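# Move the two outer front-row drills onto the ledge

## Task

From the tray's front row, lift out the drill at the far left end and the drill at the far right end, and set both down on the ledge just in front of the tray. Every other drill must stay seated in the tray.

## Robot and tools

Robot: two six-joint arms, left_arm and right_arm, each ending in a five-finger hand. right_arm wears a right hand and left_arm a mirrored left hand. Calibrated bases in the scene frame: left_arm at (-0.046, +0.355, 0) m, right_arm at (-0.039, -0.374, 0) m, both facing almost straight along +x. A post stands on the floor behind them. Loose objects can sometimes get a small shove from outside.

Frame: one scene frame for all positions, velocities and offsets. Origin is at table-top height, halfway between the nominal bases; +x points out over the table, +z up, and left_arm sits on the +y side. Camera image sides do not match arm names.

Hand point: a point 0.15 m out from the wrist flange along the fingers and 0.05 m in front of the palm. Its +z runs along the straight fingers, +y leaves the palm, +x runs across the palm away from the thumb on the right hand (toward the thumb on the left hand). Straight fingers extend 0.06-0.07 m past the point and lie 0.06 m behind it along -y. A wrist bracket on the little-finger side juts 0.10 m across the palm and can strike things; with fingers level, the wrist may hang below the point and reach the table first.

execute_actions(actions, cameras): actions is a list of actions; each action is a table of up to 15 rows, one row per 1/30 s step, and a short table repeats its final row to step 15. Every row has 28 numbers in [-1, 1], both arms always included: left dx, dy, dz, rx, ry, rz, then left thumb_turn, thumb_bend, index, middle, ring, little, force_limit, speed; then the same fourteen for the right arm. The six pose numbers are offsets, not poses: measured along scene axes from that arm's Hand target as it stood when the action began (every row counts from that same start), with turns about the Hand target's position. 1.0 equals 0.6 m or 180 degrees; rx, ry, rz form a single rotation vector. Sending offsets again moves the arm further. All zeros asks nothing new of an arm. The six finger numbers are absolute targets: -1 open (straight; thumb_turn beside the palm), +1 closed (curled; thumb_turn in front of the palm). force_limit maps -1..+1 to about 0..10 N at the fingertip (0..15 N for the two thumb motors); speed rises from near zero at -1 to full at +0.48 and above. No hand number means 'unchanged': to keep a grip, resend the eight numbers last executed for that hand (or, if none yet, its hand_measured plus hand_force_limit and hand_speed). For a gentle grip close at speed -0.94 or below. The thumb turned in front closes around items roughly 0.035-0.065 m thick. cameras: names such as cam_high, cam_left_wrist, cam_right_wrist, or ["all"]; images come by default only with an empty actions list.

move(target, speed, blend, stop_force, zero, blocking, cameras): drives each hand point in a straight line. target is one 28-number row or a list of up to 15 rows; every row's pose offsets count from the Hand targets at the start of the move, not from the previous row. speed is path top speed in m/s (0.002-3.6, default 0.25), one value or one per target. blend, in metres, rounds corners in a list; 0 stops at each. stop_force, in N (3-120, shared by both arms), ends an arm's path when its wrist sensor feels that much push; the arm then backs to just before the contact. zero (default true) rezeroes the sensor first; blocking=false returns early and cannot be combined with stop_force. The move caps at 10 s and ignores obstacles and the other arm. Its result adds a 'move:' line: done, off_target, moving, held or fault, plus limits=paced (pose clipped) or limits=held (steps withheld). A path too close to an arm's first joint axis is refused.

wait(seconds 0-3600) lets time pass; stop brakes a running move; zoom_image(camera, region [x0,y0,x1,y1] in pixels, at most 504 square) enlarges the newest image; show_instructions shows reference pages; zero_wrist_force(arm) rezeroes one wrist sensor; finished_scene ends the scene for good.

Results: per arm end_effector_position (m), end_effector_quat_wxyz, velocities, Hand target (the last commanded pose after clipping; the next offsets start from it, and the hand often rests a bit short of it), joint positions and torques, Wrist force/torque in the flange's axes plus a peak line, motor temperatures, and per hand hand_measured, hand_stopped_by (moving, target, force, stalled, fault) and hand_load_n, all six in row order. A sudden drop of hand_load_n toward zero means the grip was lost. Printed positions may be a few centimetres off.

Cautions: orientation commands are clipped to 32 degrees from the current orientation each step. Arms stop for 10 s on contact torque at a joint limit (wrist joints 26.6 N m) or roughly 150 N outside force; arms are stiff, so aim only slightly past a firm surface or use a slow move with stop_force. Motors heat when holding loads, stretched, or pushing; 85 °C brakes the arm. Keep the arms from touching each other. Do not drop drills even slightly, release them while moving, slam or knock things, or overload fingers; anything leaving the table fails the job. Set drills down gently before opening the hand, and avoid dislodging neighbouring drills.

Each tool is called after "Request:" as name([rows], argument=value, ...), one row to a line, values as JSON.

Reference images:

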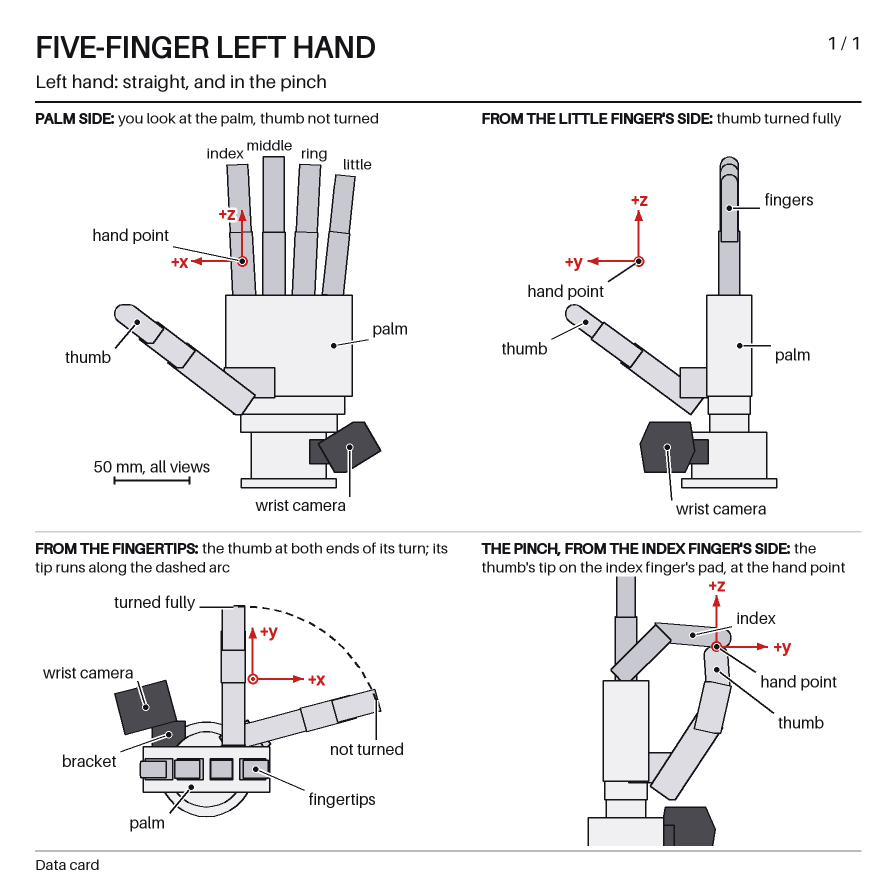

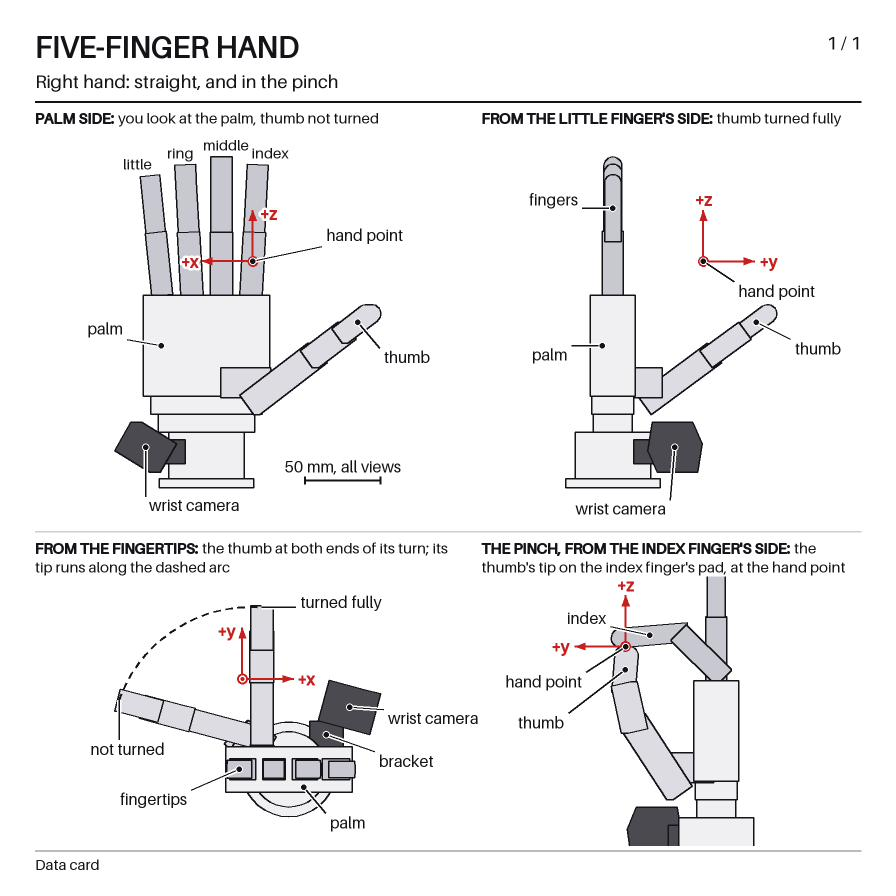

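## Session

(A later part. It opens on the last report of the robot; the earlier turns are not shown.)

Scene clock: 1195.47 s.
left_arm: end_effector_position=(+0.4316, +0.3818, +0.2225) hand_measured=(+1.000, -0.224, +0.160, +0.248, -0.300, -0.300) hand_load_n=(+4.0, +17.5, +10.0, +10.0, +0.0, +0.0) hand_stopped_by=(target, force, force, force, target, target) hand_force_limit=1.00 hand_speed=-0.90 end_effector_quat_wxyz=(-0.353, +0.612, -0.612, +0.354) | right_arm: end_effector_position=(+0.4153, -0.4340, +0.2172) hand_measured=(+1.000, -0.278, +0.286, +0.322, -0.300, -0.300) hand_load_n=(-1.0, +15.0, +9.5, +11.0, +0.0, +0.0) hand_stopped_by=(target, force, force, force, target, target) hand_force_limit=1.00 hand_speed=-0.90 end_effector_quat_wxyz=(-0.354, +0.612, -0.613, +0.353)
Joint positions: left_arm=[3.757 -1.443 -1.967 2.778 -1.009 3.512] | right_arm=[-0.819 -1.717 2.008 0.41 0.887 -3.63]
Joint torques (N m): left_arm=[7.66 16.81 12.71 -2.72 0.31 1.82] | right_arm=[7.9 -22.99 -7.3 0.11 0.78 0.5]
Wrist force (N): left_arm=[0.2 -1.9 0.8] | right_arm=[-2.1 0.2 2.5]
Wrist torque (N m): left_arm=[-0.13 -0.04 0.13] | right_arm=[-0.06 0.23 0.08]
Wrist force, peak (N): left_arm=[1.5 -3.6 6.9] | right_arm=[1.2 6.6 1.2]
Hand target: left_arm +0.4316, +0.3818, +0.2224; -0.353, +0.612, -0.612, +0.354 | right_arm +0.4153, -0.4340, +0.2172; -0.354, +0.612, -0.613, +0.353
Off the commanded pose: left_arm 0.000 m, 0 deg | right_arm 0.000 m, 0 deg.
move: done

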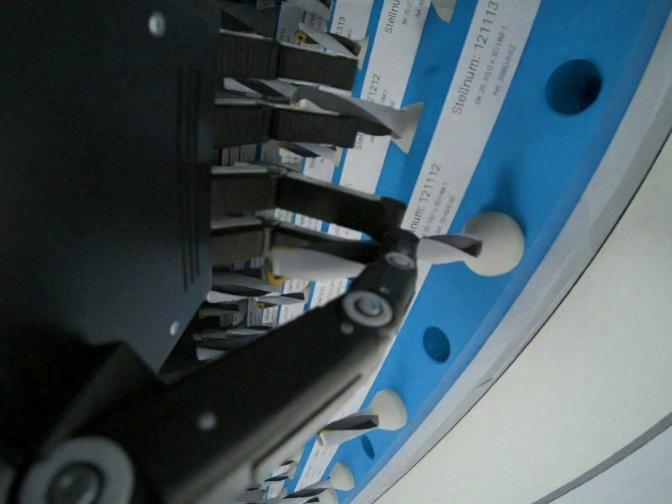

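Request:
move(target=[0, 0, 0.0167, 0, 0, 0, 1, 0.32, 0.5, 0.5, -0.3, -0.3, 1.0, -0.9, 0, 0, 0.0167, 0, 0, 0, 1, 0.3, 0.6, 0.5, -0.3, -0.3, 1.0, -0.9], speed=0.01, cameras=["cam_left_wrist", "cam_right_wrist"])

Scene clock: 1202.63 s.
left_arm: end_effector_position=(+0.4316, +0.3818, +0.2326) hand_measured=(+1.000, -0.224, +0.160, +0.248, -0.300, -0.300) hand_load_n=(+0.5, +14.5, +12.5, +1.5, +0.0, +0.0) hand_stopped_by=(target, force, force, force, target, target) hand_force_limit=1.00 hand_speed=-0.90 end_effector_quat_wxyz=(-0.353, +0.612, -0.612, +0.354) | right_arm: end_effector_position=(+0.4153, -0.4340, +0.2273) hand_measured=(+1.000, -0.278, +0.286, +0.322, -0.300, -0.300) hand_load_n=(-1.5, +15.0, +8.5, +11.0, +0.0, +0.0) hand_stopped_by=(target, force, force, force, target, target) hand_force_limit=1.00 hand_speed=-0.90 end_effector_quat_wxyz=(-0.354, +0.612, -0.613, +0.353)
Joint positions: left_arm=[3.757 -1.436 -1.945 2.75 -1.01 3.512] | right_arm=[-0.819 -1.724 1.987 0.438 0.887 -3.63]
Joint torques (N m): left_arm=[-0.89 24.48 15.82 -1.43 5.33 0.7] | right_arm=[-0.09 -19.98 -24.57 0.14 -0.67 -0.53]
Wrist force (N): left_arm=[-9.6 5.2 2.8] | right_arm=[-1.0 6.3 2.2]
Wrist torque (N m): left_arm=[0.05 0.27 -0.07] | right_arm=[0.30 0.16 0.16]
Wrist force, peak (N): left_arm=[-9.5 5.2 3.3] | right_arm=[-1.2 6.2 5.5]
Hand target: left_arm +0.4316, +0.3818, +0.2325; -0.353, +0.612, -0.612, +0.354 | right_arm +0.4153, -0.4340, +0.2272; -0.354, +0.612, -0.613, +0.353
Off the commanded pose: left_arm 0.000 m, 0 deg | right_arm 0.000 m, 0 deg.
move: done

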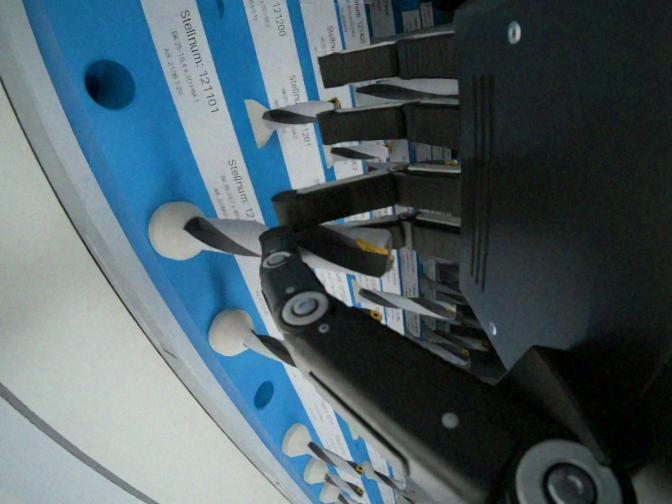

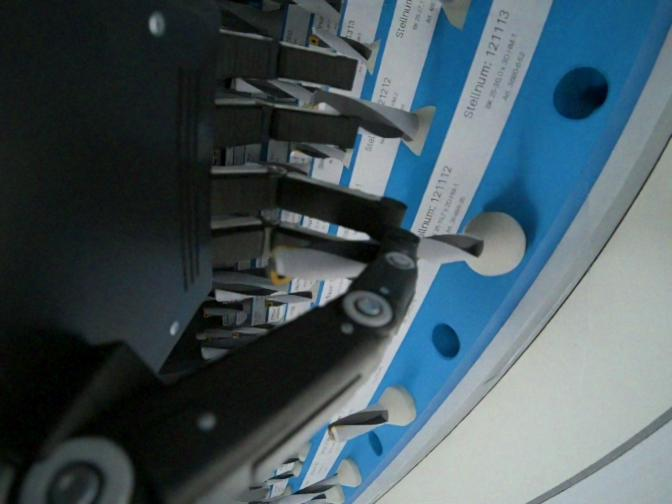

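Request:
move([
  [0, 0, 0, 0, 0, 0, 1, -0.45, -0.1, -0.1, -0.3, -0.3, 0.2, -0.7, 0, 0, 0, 0, 0, 0, 1, 0.3, 0.6, 0.5, -0.3, -0.3, 1.0, -0.9],
  [-0.001, -0.0063, -0.0167, 0, 0, 0, 1, -0.45, -0.1, -0.1, -0.3, -0.3, 0.2, -0.7, 0, 0, 0, 0, 0, 0, 1, 0.3, 0.6, 0.5, -0.3, -0.3, 1.0, -0.9],
  [-0.001, -0.0063, -0.0167, 0, 0, 0, 1, 0.32, 0.5, 0.6, -0.3, -0.3, 1.0, -0.9, 0, 0, 0, 0, 0, 0, 1, 0.3, 0.6, 0.5, -0.3, -0.3, 1.0, -0.9],
], speed=0.04, cameras=["cam_left_wrist", "cam_right_wrist"])

Request:
zoom_image(camera="cam_left_wrist", region=[110, 130, 410, 355])

Scene clock: 1238.20 s.
left_arm: end_effector_position=(+0.4310, +0.3780, +0.2224) hand_measured=(+1.000, -0.234, +0.194, +0.148, -0.300, -0.300) hand_load_n=(+0.5, +15.0, +11.5, +11.5, +0.0, +0.0) hand_stopped_by=(target, force, force, force, target, target) hand_force_limit=1.00 hand_speed=-0.90 end_effector_quat_wxyz=(-0.353, +0.612, -0.612, +0.354) | right_arm: end_effector_position=(+0.4153, -0.4340, +0.2272) hand_measured=(+1.000, -0.278, +0.286, +0.322, -0.300, -0.300) hand_load_n=(-1.5, +15.0, +8.5, +11.0, +0.0, +0.0) hand_stopped_by=(target, force, force, force, target, target) hand_force_limit=1.00 hand_speed=-0.90 end_effector_quat_wxyz=(-0.354, +0.612, -0.613, +0.353)
Joint positions: left_arm=[3.747 -1.438 -1.97 2.78 -1.018 3.505] | right_arm=[-0.819 -1.724 1.987 0.438 0.887 -3.63]
Joint torques (N m): left_arm=[-0.15 26.24 18.47 -2.73 2.93 0.94] | right_arm=[-8.4 -4.57 -7.33 0.12 -2.57 -1.25]
Wrist force (N): left_arm=[-1.8 1.0 8.9] | right_arm=[-1.1 4.9 1.7]
Wrist torque (N m): left_arm=[-0.07 0.06 0.07] | right_arm=[0.18 0.18 0.14]
Wrist force, peak (N): left_arm=[-3.6 -1.9 14.2] | right_arm=[-1.0 6.5 2.3]
Hand target: left_arm +0.4310, +0.3780, +0.2224; -0.353, +0.612, -0.612, +0.354 | right_arm +0.4153, -0.4340, +0.2272; -0.354, +0.612, -0.613, +0.353
Off the commanded pose: left_arm 0.000 m, 0 deg | right_arm 0.000 m, 0 deg.
move: done

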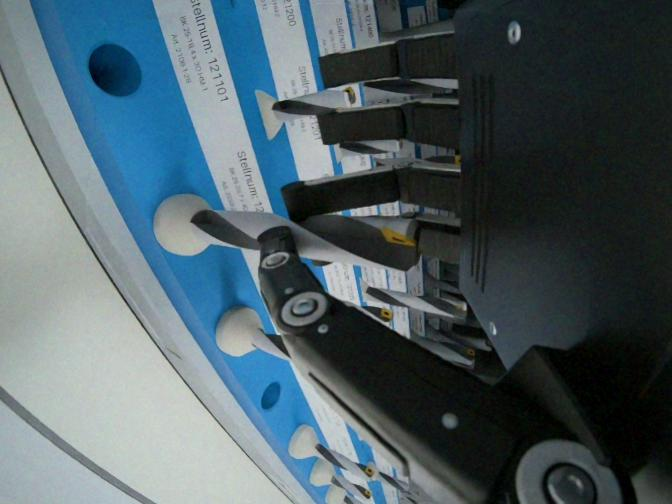

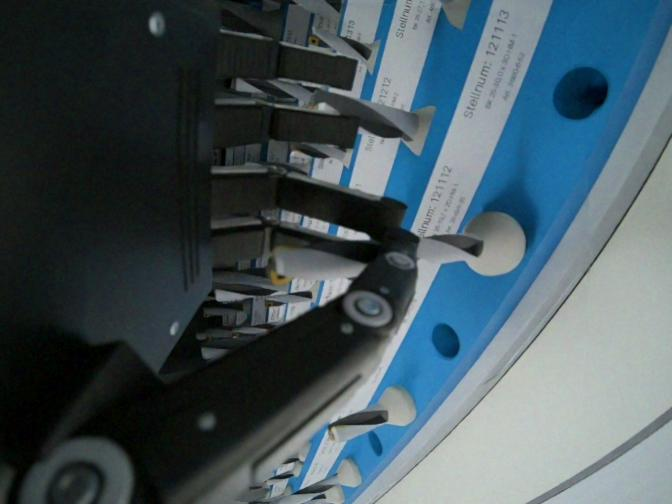

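Scaled by 1.680 from the camera's image (finer frame: 960x720).

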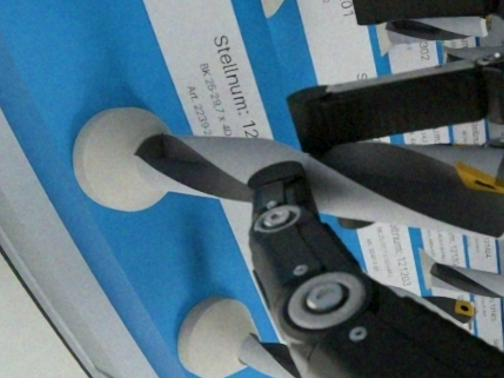

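Request:
move([
  [0.0025, 0, 0, 0, 0, 0, 1, 0.32, 0.5, 0.6, -0.3, -0.3, 1.0, -0.9, 0, 0, 0, 0, 0, 0, 1, 0.3, 0.6, 0.5, -0.3, -0.3, 1.0, -0.9],
  [0.0025, 0, 0, 0, 0, 0, 1, 0.35, 0.55, 0.65, -0.3, -0.3, 1.0, -0.9, 0, 0, 0, 0, 0, 0, 1, 0.3, 0.6, 0.5, -0.3, -0.3, 1.0, -0.9],
], speed=0.02)

Scene clock: 1245.00 s.
left_arm: end_effector_position=(+0.4325, +0.3780, +0.2224) hand_measured=(+1.000, -0.234, +0.230, +0.148, -0.300, -0.300) hand_load_n=(-2.0, +16.0, +10.5, +8.0, +0.0, +0.0) hand_stopped_by=(target, force, force, force, target, target) hand_force_limit=1.00 hand_speed=-0.90 end_effector_quat_wxyz=(-0.353, +0.612, -0.612, +0.354) | right_arm: end_effector_position=(+0.4153, -0.4340, +0.2272) hand_measured=(+1.000, -0.278, +0.286, +0.322, -0.300, -0.300) hand_load_n=(-1.5, +15.0, +8.0, +11.0, +0.0, +0.0) hand_stopped_by=(target, force, force, force, target, target) hand_force_limit=1.00 hand_speed=-0.90 end_effector_quat_wxyz=(-0.354, +0.612, -0.613, +0.353)
Joint positions: left_arm=[3.744 -1.442 -1.966 2.782 -1.02 3.503] | right_arm=[-0.819 -1.724 1.987 0.438 0.887 -3.63]
Joint torques (N m): left_arm=[9.75 27.95 15.8 0.72 1.41 1.95] | right_arm=[-8.37 -5.62 -7.39 0.73 -2.62 -1.28]
Wrist force (N): left_arm=[6.0 5.2 1.7] | right_arm=[-1.0 5.0 1.6]
Wrist torque (N m): left_arm=[0.06 -0.15 0.01] | right_arm=[0.21 0.17 0.14]
Wrist force, peak (N): left_arm=[-2.0 1.2 9.1] | right_arm=[-1.2 5.3 1.6]
Hand target: left_arm +0.4325, +0.3780, +0.2224; -0.353, +0.612, -0.612, +0.354 | right_arm +0.4153, -0.4340, +0.2272; -0.354, +0.612, -0.613, +0.353
Off the commanded pose: left_arm 0.000 m, 0 deg | right_arm 0.000 m, 0 deg.
move: done

Request:
move(target=[0, 0, 0.0167, 0, 0, 0, 1, 0.35, 0.55, 0.65, -0.3, -0.3, 1.0, -0.9, 0, 0, 0.0167, 0, 0, 0, 1, 0.3, 0.6, 0.5, -0.3, -0.3, 1.0, -0.9], speed=0.01, cameras=["cam_left_wrist", "cam_right_wrist"])

Scene clock: 1253.13 s.
left_arm: end_effector_position=(+0.4325, +0.3780, +0.2326) hand_measured=(+1.000, -0.234, +0.230, +0.148, -0.300, -0.300) hand_load_n=(-1.0, +16.0, +8.0, +9.0, +0.0, +0.0) hand_stopped_by=(target, force, force, force, target, target) hand_force_limit=1.00 hand_speed=-0.90 end_effector_quat_wxyz=(-0.353, +0.612, -0.612, +0.354) | right_arm: end_effector_position=(+0.4153, -0.4340, +0.2373) hand_measured=(+1.000, -0.278, +0.286, +0.322, -0.300, -0.300) hand_load_n=(-2.0, +15.0, +8.0, +10.5, +0.0, +0.0) hand_stopped_by=(target, force, force, force, target, target) hand_force_limit=1.00 hand_speed=-0.90 end_effector_quat_wxyz=(-0.354, +0.612, -0.613, +0.353)
Joint positions: left_arm=[3.744 -1.435 -1.945 2.754 -1.02 3.503] | right_arm=[-0.819 -1.73 1.966 0.465 0.887 -3.63]
Joint torques (N m): left_arm=[10.12 25.33 22.69 1.92 -2.42 1.18] | right_arm=[-7.91 -19.13 -24.06 0.34 -2.5 -0.34]
Wrist force (N): left_arm=[9.2 10.5 4.1] | right_arm=[-1.0 6.4 1.2]
Wrist torque (N m): left_arm=[0.09 -0.19 -0.06] | right_arm=[0.33 0.19 0.16]
Wrist force, peak (N): left_arm=[9.6 10.7 4.3] | right_arm=[-1.0 6.4 2.9]
Hand target: left_arm +0.4325, +0.3780, +0.2325; -0.353, +0.612, -0.612, +0.354 | right_arm +0.4153, -0.4340, +0.2372; -0.354, +0.612, -0.613, +0.353
Off the commanded pose: left_arm 0.000 m, 0 deg | right_arm 0.000 m, 0 deg.
move: done

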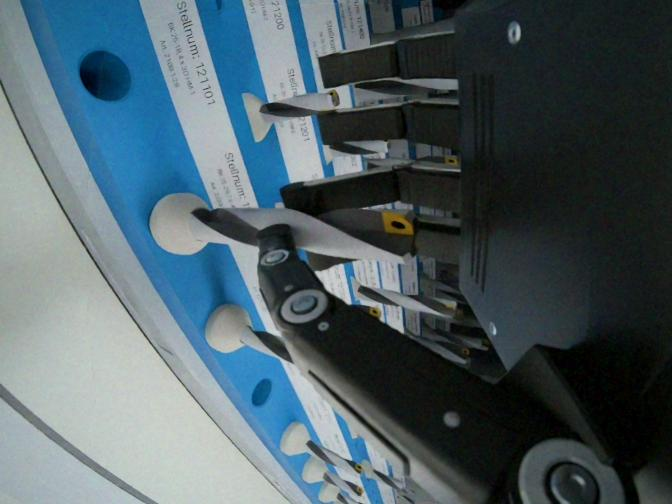

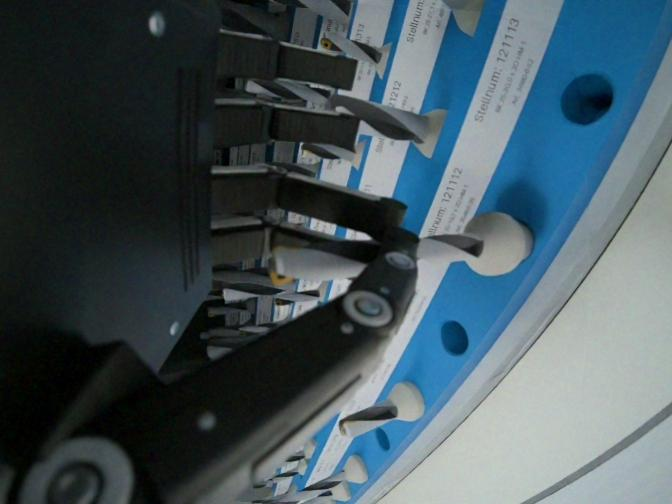

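Request:
move([
  [0, -0.002, 0.0, 0, 0, 0, 1, 0.35, 0.55, 0.65, -0.3, -0.3, 1.0, -0.9, 0, 0, 0, 0, 0, 0, 1, 0.3, 0.6, 0.5, -0.3, -0.3, 1.0, -0.9],
  [0, -0.002, 0.0167, 0, 0, 0, 1, 0.35, 0.55, 0.65, -0.3, -0.3, 1.0, -0.9, 0, 0, 0.0333, 0, 0, 0, 1, 0.3, 0.6, 0.5, -0.3, -0.3, 1.0, -0.9],
], speed=0.01, cameras=["cam_left_wrist", "cam_right_wrist"])

Scene clock: 1266.20 s.
left_arm: end_effector_position=(+0.4325, +0.3768, +0.2425) hand_measured=(+1.000, -0.234, +0.230, +0.148, -0.300, -0.300) hand_load_n=(-1.5, +12.5, +1.5, +11.0, +0.0, +0.0) hand_stopped_by=(target, force, force, force, target, target) hand_force_limit=1.00 hand_speed=-0.90 end_effector_quat_wxyz=(-0.353, +0.612, -0.612, +0.354) | right_arm: end_effector_position=(+0.4153, -0.4340, +0.2573) hand_measured=(+1.000, -0.278, +0.286, +0.322, -0.300, -0.300) hand_load_n=(-2.0, +15.0, +8.0, +11.0, +0.0, +0.0) hand_stopped_by=(target, force, force, force, target, target) hand_force_limit=1.00 hand_speed=-0.90 end_effector_quat_wxyz=(-0.354, +0.612, -0.613, +0.353)
Joint positions: left_arm=[3.74 -1.429 -1.924 2.728 -1.023 3.5] | right_arm=[-0.819 -1.741 1.922 0.519 0.887 -3.63]
Joint torques (N m): left_arm=[8.15 24.77 24.37 -0.82 2.8 1.77] | right_arm=[-7.91 -20.7 -23.46 0.4 -2.54 1.41]
Wrist force (N): left_arm=[1.3 5.2 1.7] | right_arm=[-0.8 5.9 1.4]
Wrist torque (N m): left_arm=[-0.09 0.08 -0.01] | right_arm=[0.24 0.17 0.15]
Wrist force, peak (N): left_arm=[9.7 10.7 4.0] | right_arm=[-0.9 6.5 1.4]
Hand target: left_arm +0.4325, +0.3768, +0.2425; -0.353, +0.612, -0.612, +0.354 | right_arm +0.4153, -0.4340, +0.2572; -0.354, +0.612, -0.613, +0.353
Off the commanded pose: left_arm 0.000 m, 0 deg | right_arm 0.000 m, 0 deg.
move: done

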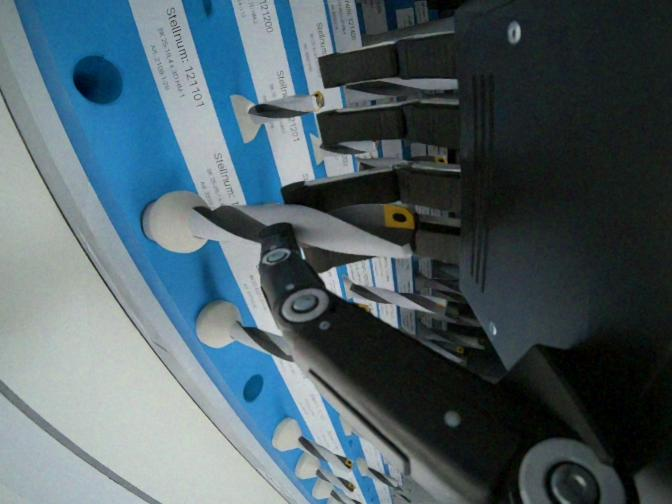

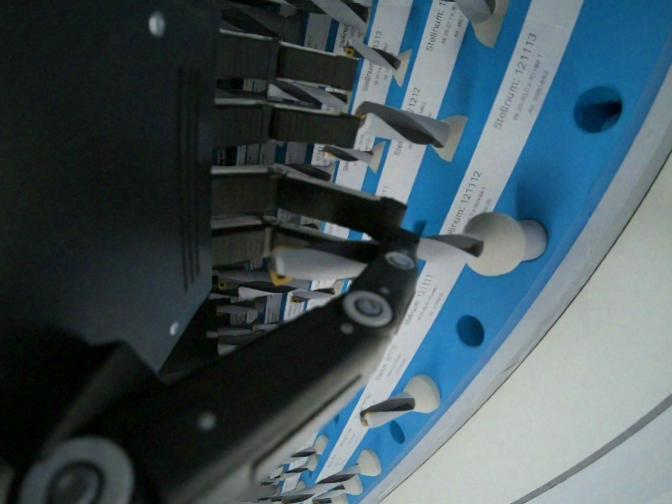

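Request:
move([
  [0, 0, 0, 0, 0, 0, 1, 0.35, 0.6, 0.65, -0.3, -0.3, 0.0, -0.9, 0, 0, 0, 0, 0, 0, 1, 0.3, 0.6, 0.5, -0.3, -0.3, 1.0, -0.9],
  [0, 0, 0.05, 0, 0, 0, 1, 0.35, 0.6, 0.65, -0.3, -0.3, 0.0, -0.9, 0, 0, 0.05, 0, 0, 0, 1, 0.3, 0.6, 0.5, -0.3, -0.3, 1.0, -0.9],
], speed=0.02, cameras=["all"])

Scene clock: 1278.87 s.
left_arm: end_effector_position=(+0.4325, +0.3768, +0.2726) hand_measured=(+1.000, -0.234, +0.452, +0.148, -0.300, -0.300) hand_load_n=(-4.0, +13.0, +4.5, +11.0, +0.0, +0.0) hand_stopped_by=(target, force, force, force, target, target) hand_force_limit=0.00 hand_speed=-0.90 end_effector_quat_wxyz=(-0.353, +0.612, -0.612, +0.354) end_effector_velocity=(-0.001, -0.001, -0.002) end_effector_angular_velocity=(-0.002, +0.002, +0.000) | right_arm: end_effector_position=(+0.4153, -0.4340, +0.2874) hand_measured=(+1.000, -0.278, +0.286, +0.322, -0.300, -0.300) hand_load_n=(-2.0, +15.5, +8.0, +11.0, +0.0, +0.0) hand_stopped_by=(target, force, force, force, target, target) hand_force_limit=1.00 hand_speed=-0.90 end_effector_quat_wxyz=(-0.354, +0.612, -0.613, +0.353)
Joint positions: left_arm=[3.74 -1.416 -1.857 2.648 -1.023 3.5] | right_arm=[-0.819 -1.751 1.853 0.599 0.887 -3.63]
Joint velocities: left_arm=[0 0 -0.005 0.002 0 -0.001] | right_arm=[within noise]
Joint torques (N m): left_arm=[-0.87 20.44 13.26 2.44 1.76 -0.98] | right_arm=[-5.2 -18.32 -8.04 -1.39 -2.34 1.14]
Wrist force (N): left_arm=[0.3 3.4 1.8] | right_arm=[-0.9 6.3 1.3]
Wrist torque (N m): left_arm=[-0.13 0.08 0.02] | right_arm=[0.30 0.17 0.16]
Wrist force, peak (N): left_arm=[2.9 6.9 2.1] | right_arm=[-0.8 6.4 1.7]
Hand target: left_arm +0.4325, +0.3768, +0.2725; -0.353, +0.612, -0.612, +0.354 | right_arm +0.4153, -0.4340, +0.2872; -0.354, +0.612, -0.613, +0.353
Off the commanded pose: left_arm 0.000 m, 0 deg | right_arm 0.000 m, 0 deg.
move: done

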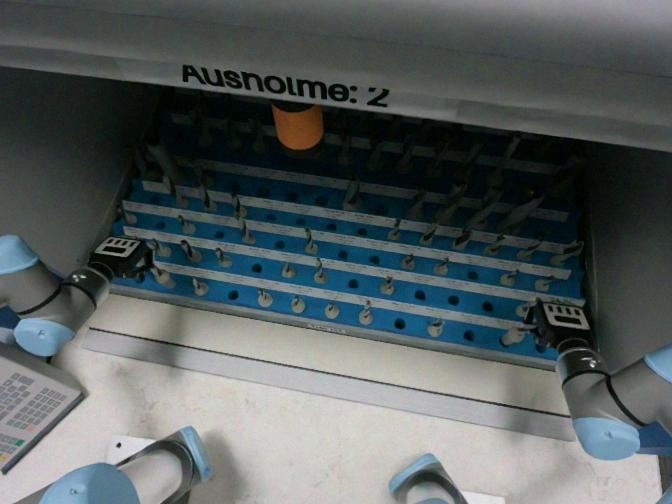

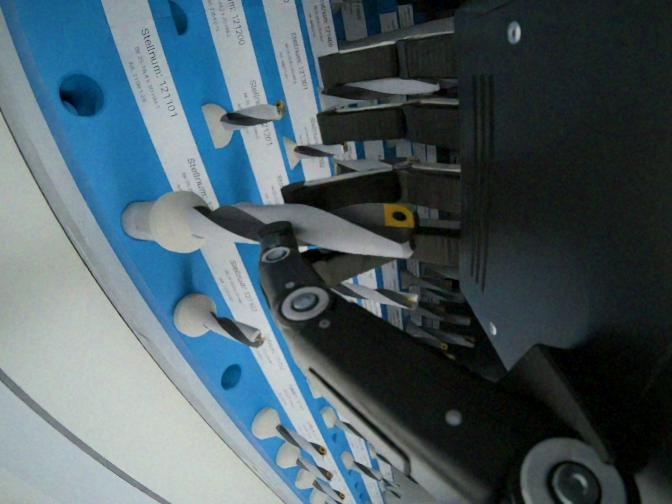

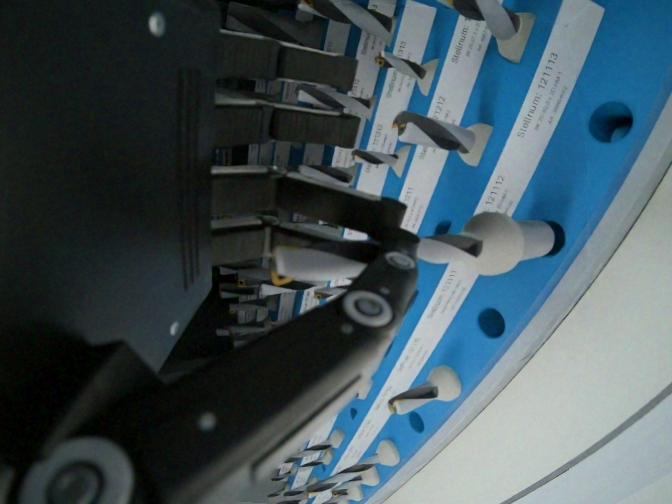

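Request:
move(target=[0, 0, 0.0833, 0, 0, 0, 1, 0.35, 0.6, 0.65, -0.3, -0.3, 0.0, -0.9, 0, 0, 0.05, 0, 0, 0, 1, 0.3, 0.6, 0.5, -0.3, -0.3, 1.0, -0.9], speed=0.03, cameras=["all"])

Request:
zoom_image(camera="cam_high", region=[60, 200, 260, 350])

Request:
zoom_image(camera="cam_high", region=[440, 260, 640, 410])

Scene clock: 1286.97 s.
left_arm: end_effector_position=(+0.4325, +0.3768, +0.3225) hand_measured=(+1.000, -0.234, +0.452, +0.148, -0.300, -0.300) hand_load_n=(-4.0, +13.5, +4.0, +11.0, +0.0, +0.0) hand_stopped_by=(target, force, force, force, target, target) hand_force_limit=0.00 hand_speed=-0.90 end_effector_quat_wxyz=(-0.353, +0.612, -0.612, +0.354) end_effector_velocity=(+0.000, +0.000, -0.001) end_effector_angular_velocity=(+0.000, -0.001, +0.000) | right_arm: end_effector_position=(+0.4153, -0.4340, +0.3174) hand_measured=(+1.000, -0.278, +0.286, +0.322, -0.300, -0.300) hand_load_n=(-2.0, +15.5, +8.0, +11.0, +0.0, +0.0) hand_stopped_by=(target, force, force, force, target, target) hand_force_limit=1.00 hand_speed=-0.90 end_effector_quat_wxyz=(-0.354, +0.612, -0.613, +0.354)
Joint positions: left_arm=[3.74 -1.408 -1.736 2.519 -1.023 3.5] | right_arm=[-0.819 -1.756 1.78 0.676 0.887 -3.63]
Joint velocities: left_arm=[0 0 -0.004 0.006 0 0] | right_arm=[within noise]
Joint torques (N m): left_arm=[-6.13 19.36 15.06 2.7 0.76 -1.27] | right_arm=[-4.69 -20.29 -7.44 -1.06 -2.47 1.28]
Wrist force (N): left_arm=[0.1 3.3 1.9] | right_arm=[-1.0 5.9 1.4]
Wrist torque (N m): left_arm=[-0.14 0.13 0.00] | right_arm=[0.25 0.19 0.15]
Wrist force, peak (N): left_arm=[0.1 3.9 2.2] | right_arm=[-0.8 6.6 1.5]
Hand target: left_arm +0.4325, +0.3768, +0.3225; -0.353, +0.612, -0.612, +0.354 | right_arm +0.4153, -0.4340, +0.3172; -0.354, +0.612, -0.613, +0.353
Off the commanded pose: left_arm 0.000 m, 0 deg | right_arm 0.000 m, 0 deg.
move: done

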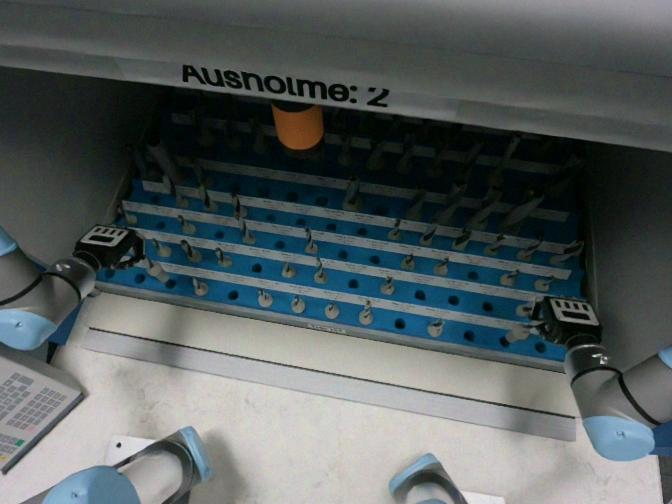

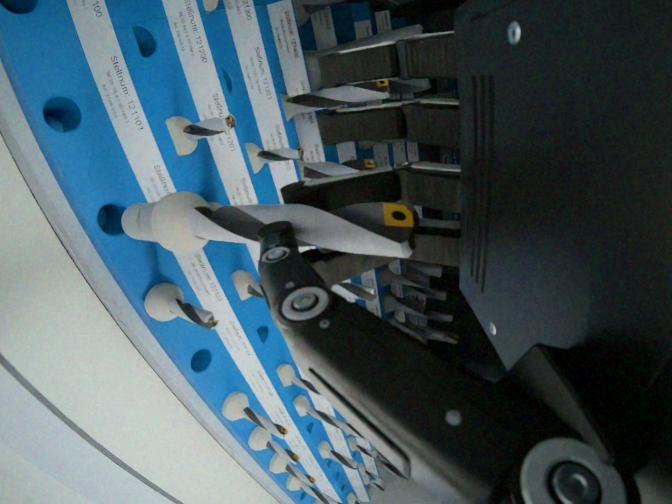

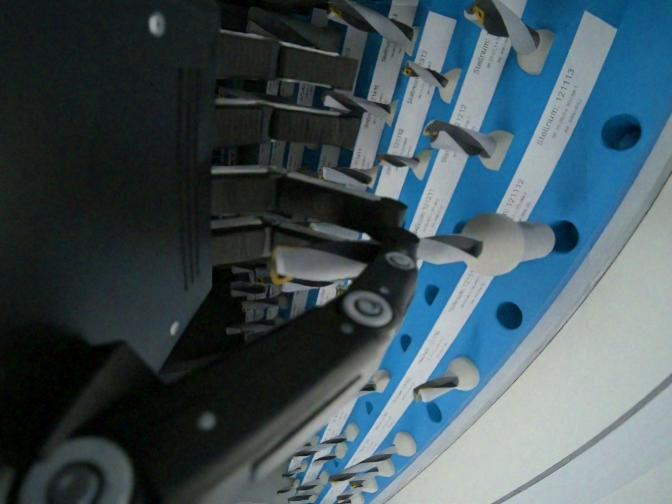

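Scaled by 2.520 from the camera's image (finer frame: 960x720).

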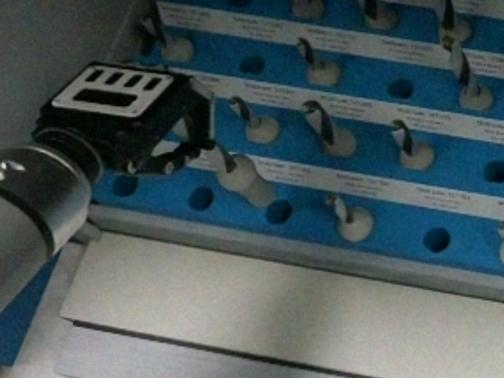

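Scaled by 2.520 from the camera's image (finer frame: 960x720).

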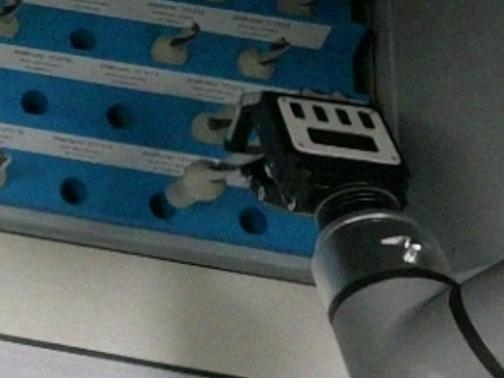

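Request:
move([
  [-0.1417, 0, 0, 0, 0, 0, 1, 0.35, 0.6, 0.65, -0.3, -0.3, 0.0, -0.9, -0.1417, 0, 0, 0, 0, 0, 1, 0.3, 0.6, 0.5, -0.3, -0.3, 1.0, -0.9],
  [-0.1417, -0.2833, 0, 0, 0, 0, 1, 0.35, 0.6, 0.65, -0.3, -0.3, 0.0, -0.9, -0.1417, 0.3333, 0, 0, 0, 0, 1, 0.3, 0.6, 0.5, -0.3, -0.3, 1.0, -0.9],
], speed=0.07, blend=[0.02, 0], cameras=["all"])

Request:
zoom_image(camera="cam_high", region=[100, 260, 500, 460])

Scene clock: 1414.27 s.
left_arm: end_effector_position=(+0.3475, +0.2069, +0.3225) hand_measured=(+1.000, -0.234, +0.452, +0.148, -0.300, -0.300) hand_load_n=(-4.0, +13.0, +4.0, +11.0, +0.0, +0.0) hand_stopped_by=(target, force, force, force, target, target) hand_force_limit=0.00 hand_speed=-0.90 end_effector_quat_wxyz=(-0.353, +0.612, -0.612, +0.354) | right_arm: end_effector_position=(+0.3304, -0.2340, +0.3173) hand_measured=(+1.000, -0.278, +0.286, +0.322, -0.300, -0.300) hand_load_n=(-2.0, +15.5, +7.5, +11.0, +0.0, -0.5) hand_stopped_by=(target, force, force, force, target, target) hand_force_limit=1.00 hand_speed=-0.90 end_effector_quat_wxyz=(-0.354, +0.612, -0.613, +0.353)
Joint positions: left_arm=[3.175 -1.224 -1.856 2.556 -1.502 3.18] | right_arm=[-0.14 -1.994 1.916 0.606 1.451 -3.21]
Joint torques (N m): left_arm=[-5.87 18.67 14.92 -1.61 1.57 1.26] | right_arm=[6.91 -14.81 -8.48 1.57 -0.15 0.2]
Wrist force (N): left_arm=[-0.3 3.6 1.9] | right_arm=[-0.9 5.9 1.4]
Wrist torque (N m): left_arm=[-0.08 0.17 -0.08] | right_arm=[0.28 0.20 0.22]
Wrist force, peak (N): left_arm=[-0.2 3.9 1.8] | right_arm=[-1.0 6.7 0.8]
Hand target: left_arm +0.3475, +0.2068, +0.3225; -0.353, +0.612, -0.612, +0.354 | right_arm +0.3303, -0.2340, +0.3172; -0.354, +0.612, -0.613, +0.353
Off the commanded pose: left_arm 0.000 m, 0 deg | right_arm 0.000 m, 0 deg.
move: done

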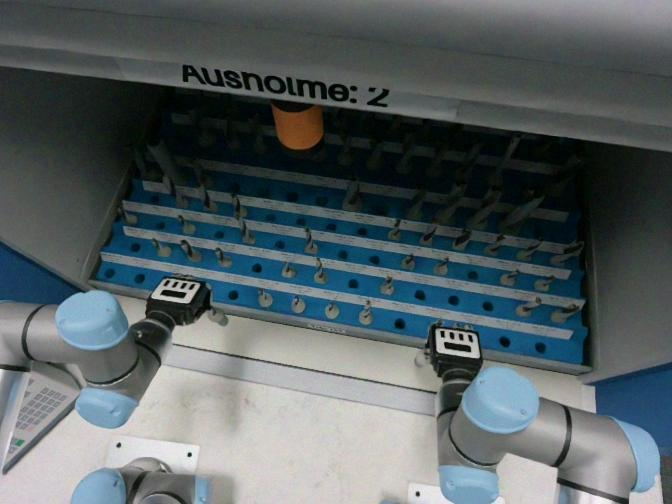

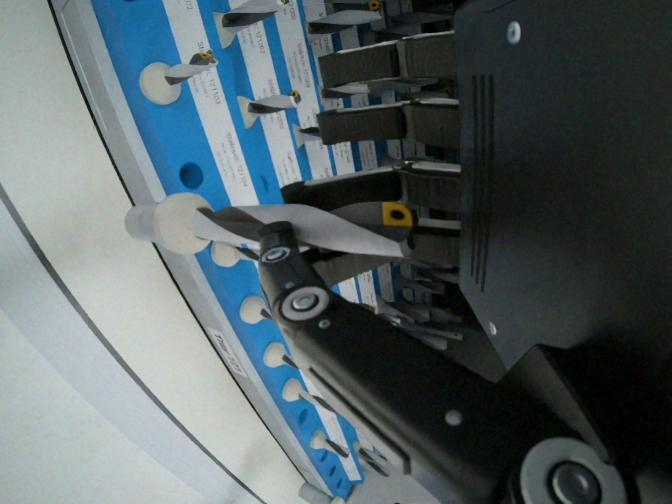

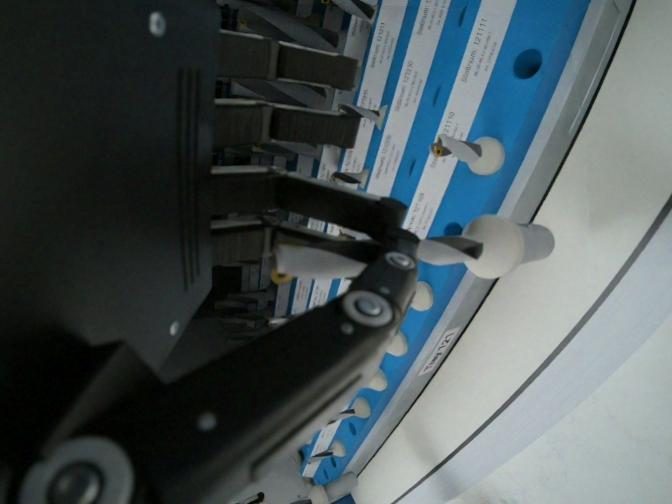

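Scaled by 1.260 from the camera's image (finer frame: 960x720).

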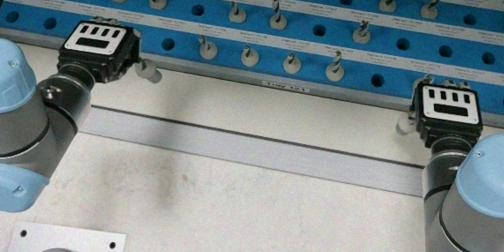

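Request:
move([
  [-0.0167, 0, -0.06, 0, 0, 0, 1, 0.35, 0.6, 0.65, -0.3, -0.3, 0.0, -0.9, 0, 0, 0, 0, 0, 0, 1, 0.3, 0.6, 0.5, -0.3, -0.3, 1.0, -0.9],
  [-0.0167, 0, -0.2, 0, 0, 0, 1, 0.35, 0.6, 0.65, -0.3, -0.3, 0.0, -0.9, 0, 0, 0, 0, 0, 0, 1, 0.3, 0.6, 0.5, -0.3, -0.3, 1.0, -0.9],
], speed=[0.04, 0.012], stop_force=3, cameras=["all"])

Request:
zoom_image(camera="cam_high", region=[150, 260, 350, 410])

Scene clock: 1479.00 s.
left_arm: end_effector_position=(+0.3375, +0.2068, +0.2024) hand_measured=(+1.000, -0.234, +0.452, +0.148, -0.300, -0.300) hand_load_n=(-4.0, +13.0, +4.0, +11.0, +0.0, +0.5) hand_stopped_by=(target, force, force, force, target, target) hand_force_limit=0.00 hand_speed=-0.90 end_effector_quat_wxyz=(-0.353, +0.612, -0.612, +0.354) | right_arm: end_effector_position=(+0.3303, -0.2340, +0.3172) hand_measured=(+1.000, -0.278, +0.286, +0.322, -0.300, -0.300) hand_load_n=(-1.5, +15.5, +7.5, +10.5, +0.0, +0.0) hand_stopped_by=(target, force, force, force, target, target) hand_force_limit=1.00 hand_speed=-0.90 end_effector_quat_wxyz=(-0.354, +0.612, -0.613, +0.353)
Joint positions: left_arm=[3.179 -1.226 -2.164 2.865 -1.499 3.183] | right_arm=[-0.14 -1.994 1.916 0.606 1.451 -3.21]
Joint torques (N m): left_arm=[-5.73 17.93 29.75 -1.58 -1.41 -2.12] | right_arm=[-9.44 -15.64 -8.83 1.33 -1.81 -1.32]
Wrist force (N): left_arm=[0.2 3.5 1.3] | right_arm=[-1.1 6.0 1.2]
Wrist torque (N m): left_arm=[-0.04 0.10 -0.08] | right_arm=[0.28 0.21 0.24]
Wrist force, peak (N): left_arm=[-0.1 3.9 2.2] | right_arm=[-1.2 6.3 1.4]
Hand target: left_arm +0.3375, +0.2068, +0.2025; -0.353, +0.612, -0.612, +0.354 | right_arm +0.3303, -0.2340, +0.3172; -0.354, +0.612, -0.613, +0.353
Off the commanded pose: left_arm 0.000 m, 0 deg | right_arm 0.000 m, 0 deg.
move: done

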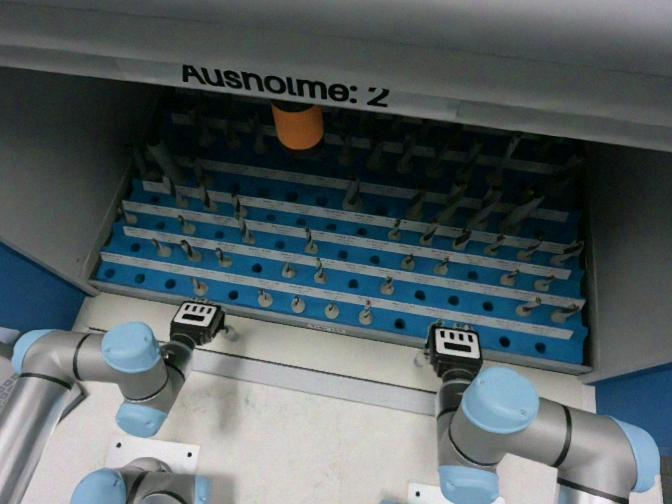

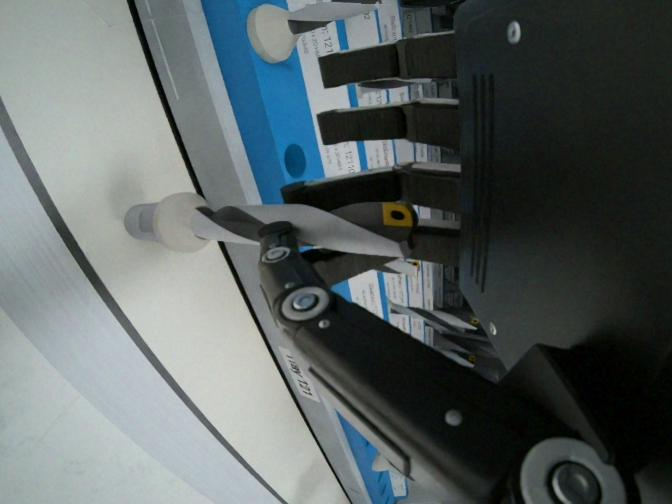

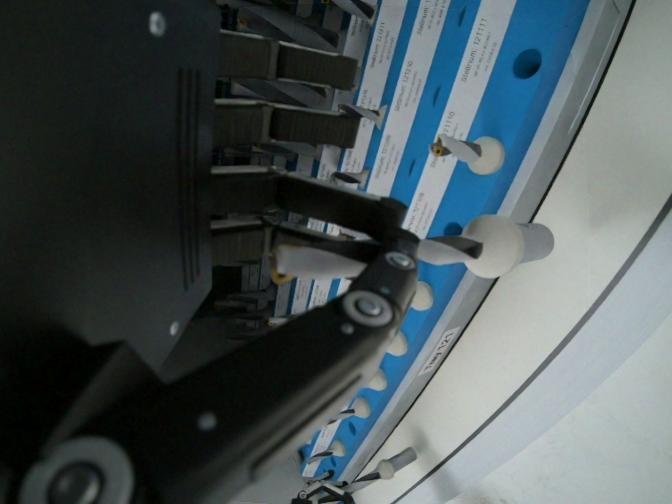

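Scaled by 2.520 from the camera's image (finer frame: 960x720).

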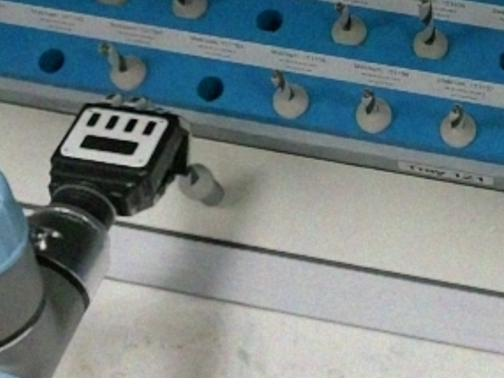

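Request:
move(target=[0, 0, 0, 0, 0, 0, 1, 0.35, 0.6, 0.65, 0.15, 0.15, 0.0, -0.5, 0, 0, 0, 0, 0, 0, 1, 0.3, 0.6, 0.5, 0.15, 0.15, 1.0, -0.5], speed=0.04)

Request:
move(target=[0, 0, -0.13, 0, 0, 0, 1, 0.35, 0.6, 0.65, 0.15, 0.15, 0.0, -0.5, 0, 0, 0, 0, 0, 0, 1, 0.3, 0.6, 0.5, 0.15, 0.15, 1.0, -0.5], speed=0.012, stop_force=3, cameras=["all"])

Scene clock: 1521.30 s.
left_arm: end_effector_position=(+0.3375, +0.2068, +0.2025) hand_measured=(+1.000, -0.234, +0.452, +0.148, +0.150, +0.150) hand_load_n=(-4.0, +13.0, +4.5, +11.0, +0.0, +0.0) hand_stopped_by=(target, force, force, force, target, target) hand_force_limit=0.00 hand_speed=-0.50 end_effector_quat_wxyz=(-0.353, +0.612, -0.612, +0.354) | right_arm: end_effector_position=(+0.3303, -0.2340, +0.3172) hand_measured=(+1.000, -0.278, +0.286, +0.322, +0.150, +0.150) hand_load_n=(-1.5, +15.5, +7.5, +11.0, +0.0, +0.0) hand_stopped_by=(target, force, force, force, target, target) hand_force_limit=1.00 hand_speed=-0.50 end_effector_quat_wxyz=(-0.354, +0.612, -0.613, +0.353)
Joint positions: left_arm=[3.179 -1.226 -2.164 2.865 -1.499 3.183] | right_arm=[-0.14 -1.994 1.916 0.606 1.451 -3.21]
Joint torques (N m): left_arm=[-7.64 18.63 27.35 -1.64 -1.52 -1.87] | right_arm=[-9.33 -15.21 -9.45 1.59 -1.89 -1.42]
Wrist force (N): left_arm=[0.1 3.4 1.7] | right_arm=[-1.1 5.9 1.1]
Wrist torque (N m): left_arm=[-0.08 0.13 -0.07] | right_arm=[0.28 0.20 0.24]
Wrist force, peak (N): left_arm=[0.2 3.8 1.8] | right_arm=[-1.2 6.3 1.3]
Hand target: left_arm +0.3375, +0.2068, +0.2025; -0.353, +0.612, -0.612, +0.354 | right_arm +0.3303, -0.2340, +0.3172; -0.354, +0.612, -0.613, +0.353
Off the commanded pose: left_arm 0.000 m, 0 deg | right_arm 0.000 m, 0 deg.
move: done

Scene clock: 1523.67 s.
left_arm: end_effector_position=(+0.3374, +0.2068, +0.1863) hand_measured=(+1.000, -0.234, +0.452, +0.148, +0.150, +0.150) hand_load_n=(-4.0, +12.5, +4.5, +11.0, +0.0, +0.0) hand_stopped_by=(target, force, force, force, target, target) hand_force_limit=0.00 hand_speed=-0.50 end_effector_quat_wxyz=(-0.353, +0.612, -0.612, +0.354) | right_arm: end_effector_position=(+0.3303, -0.2340, +0.3172) hand_measured=(+1.000, -0.278, +0.286, +0.322, +0.150, +0.150) hand_load_n=(-2.0, +15.5, +7.5, +11.0, +0.0, +0.0) hand_stopped_by=(target, force, force, force, target, target) hand_force_limit=1.00 hand_speed=-0.50 end_effector_quat_wxyz=(-0.354, +0.612, -0.613, +0.353)
Joint positions: left_arm=[3.179 -1.238 -2.199 2.912 -1.499 3.183] | right_arm=[-0.14 -1.994 1.916 0.606 1.451 -3.21]
Joint torques (N m): left_arm=[-6.87 19.33 28.55 1.34 -1.23 -1.48] | right_arm=[-9.69 -14.79 -9.32 1.4 -1.66 -1.35]
Wrist force (N): left_arm=[0.0 3.8 1.8] | right_arm=[-0.8 6.0 1.1]
Wrist torque (N m): left_arm=[0.01 0.15 -0.10] | right_arm=[0.29 0.16 0.25]
Wrist force, peak (N): left_arm=[0.1 4.1 1.5] | right_arm=[-1.3 6.2 1.0]
Hand target: left_arm +0.3375, +0.2068, +0.1863; -0.353, +0.612, -0.612, +0.354 (not the last commanded pose) | right_arm +0.3303, -0.2340, +0.3172; -0.354, +0.612, -0.613, +0.353
Off the commanded pose: left_arm 0.062 m, 0 deg | right_arm 0.000 m, 0 deg.
move: contact (left_arm)

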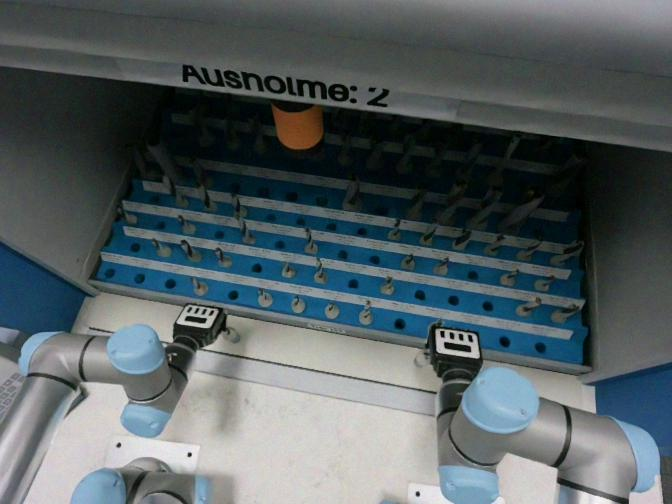

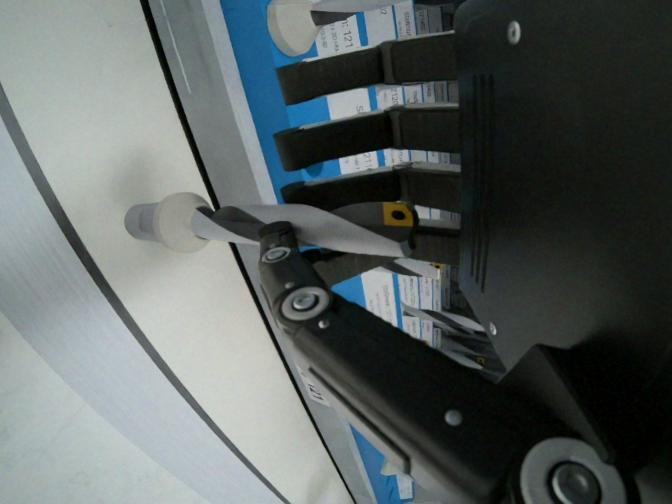

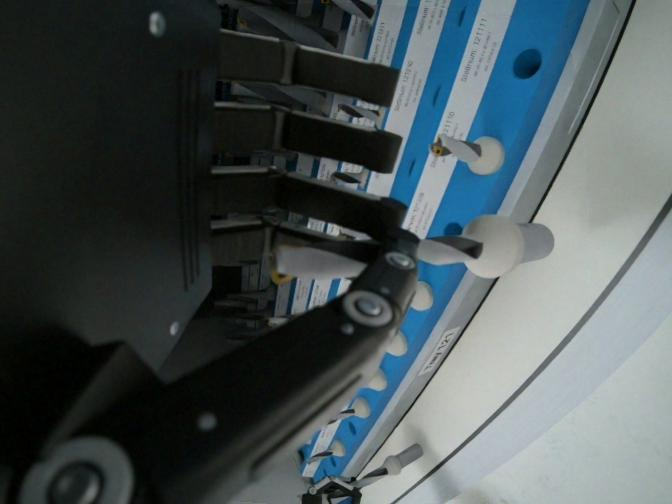

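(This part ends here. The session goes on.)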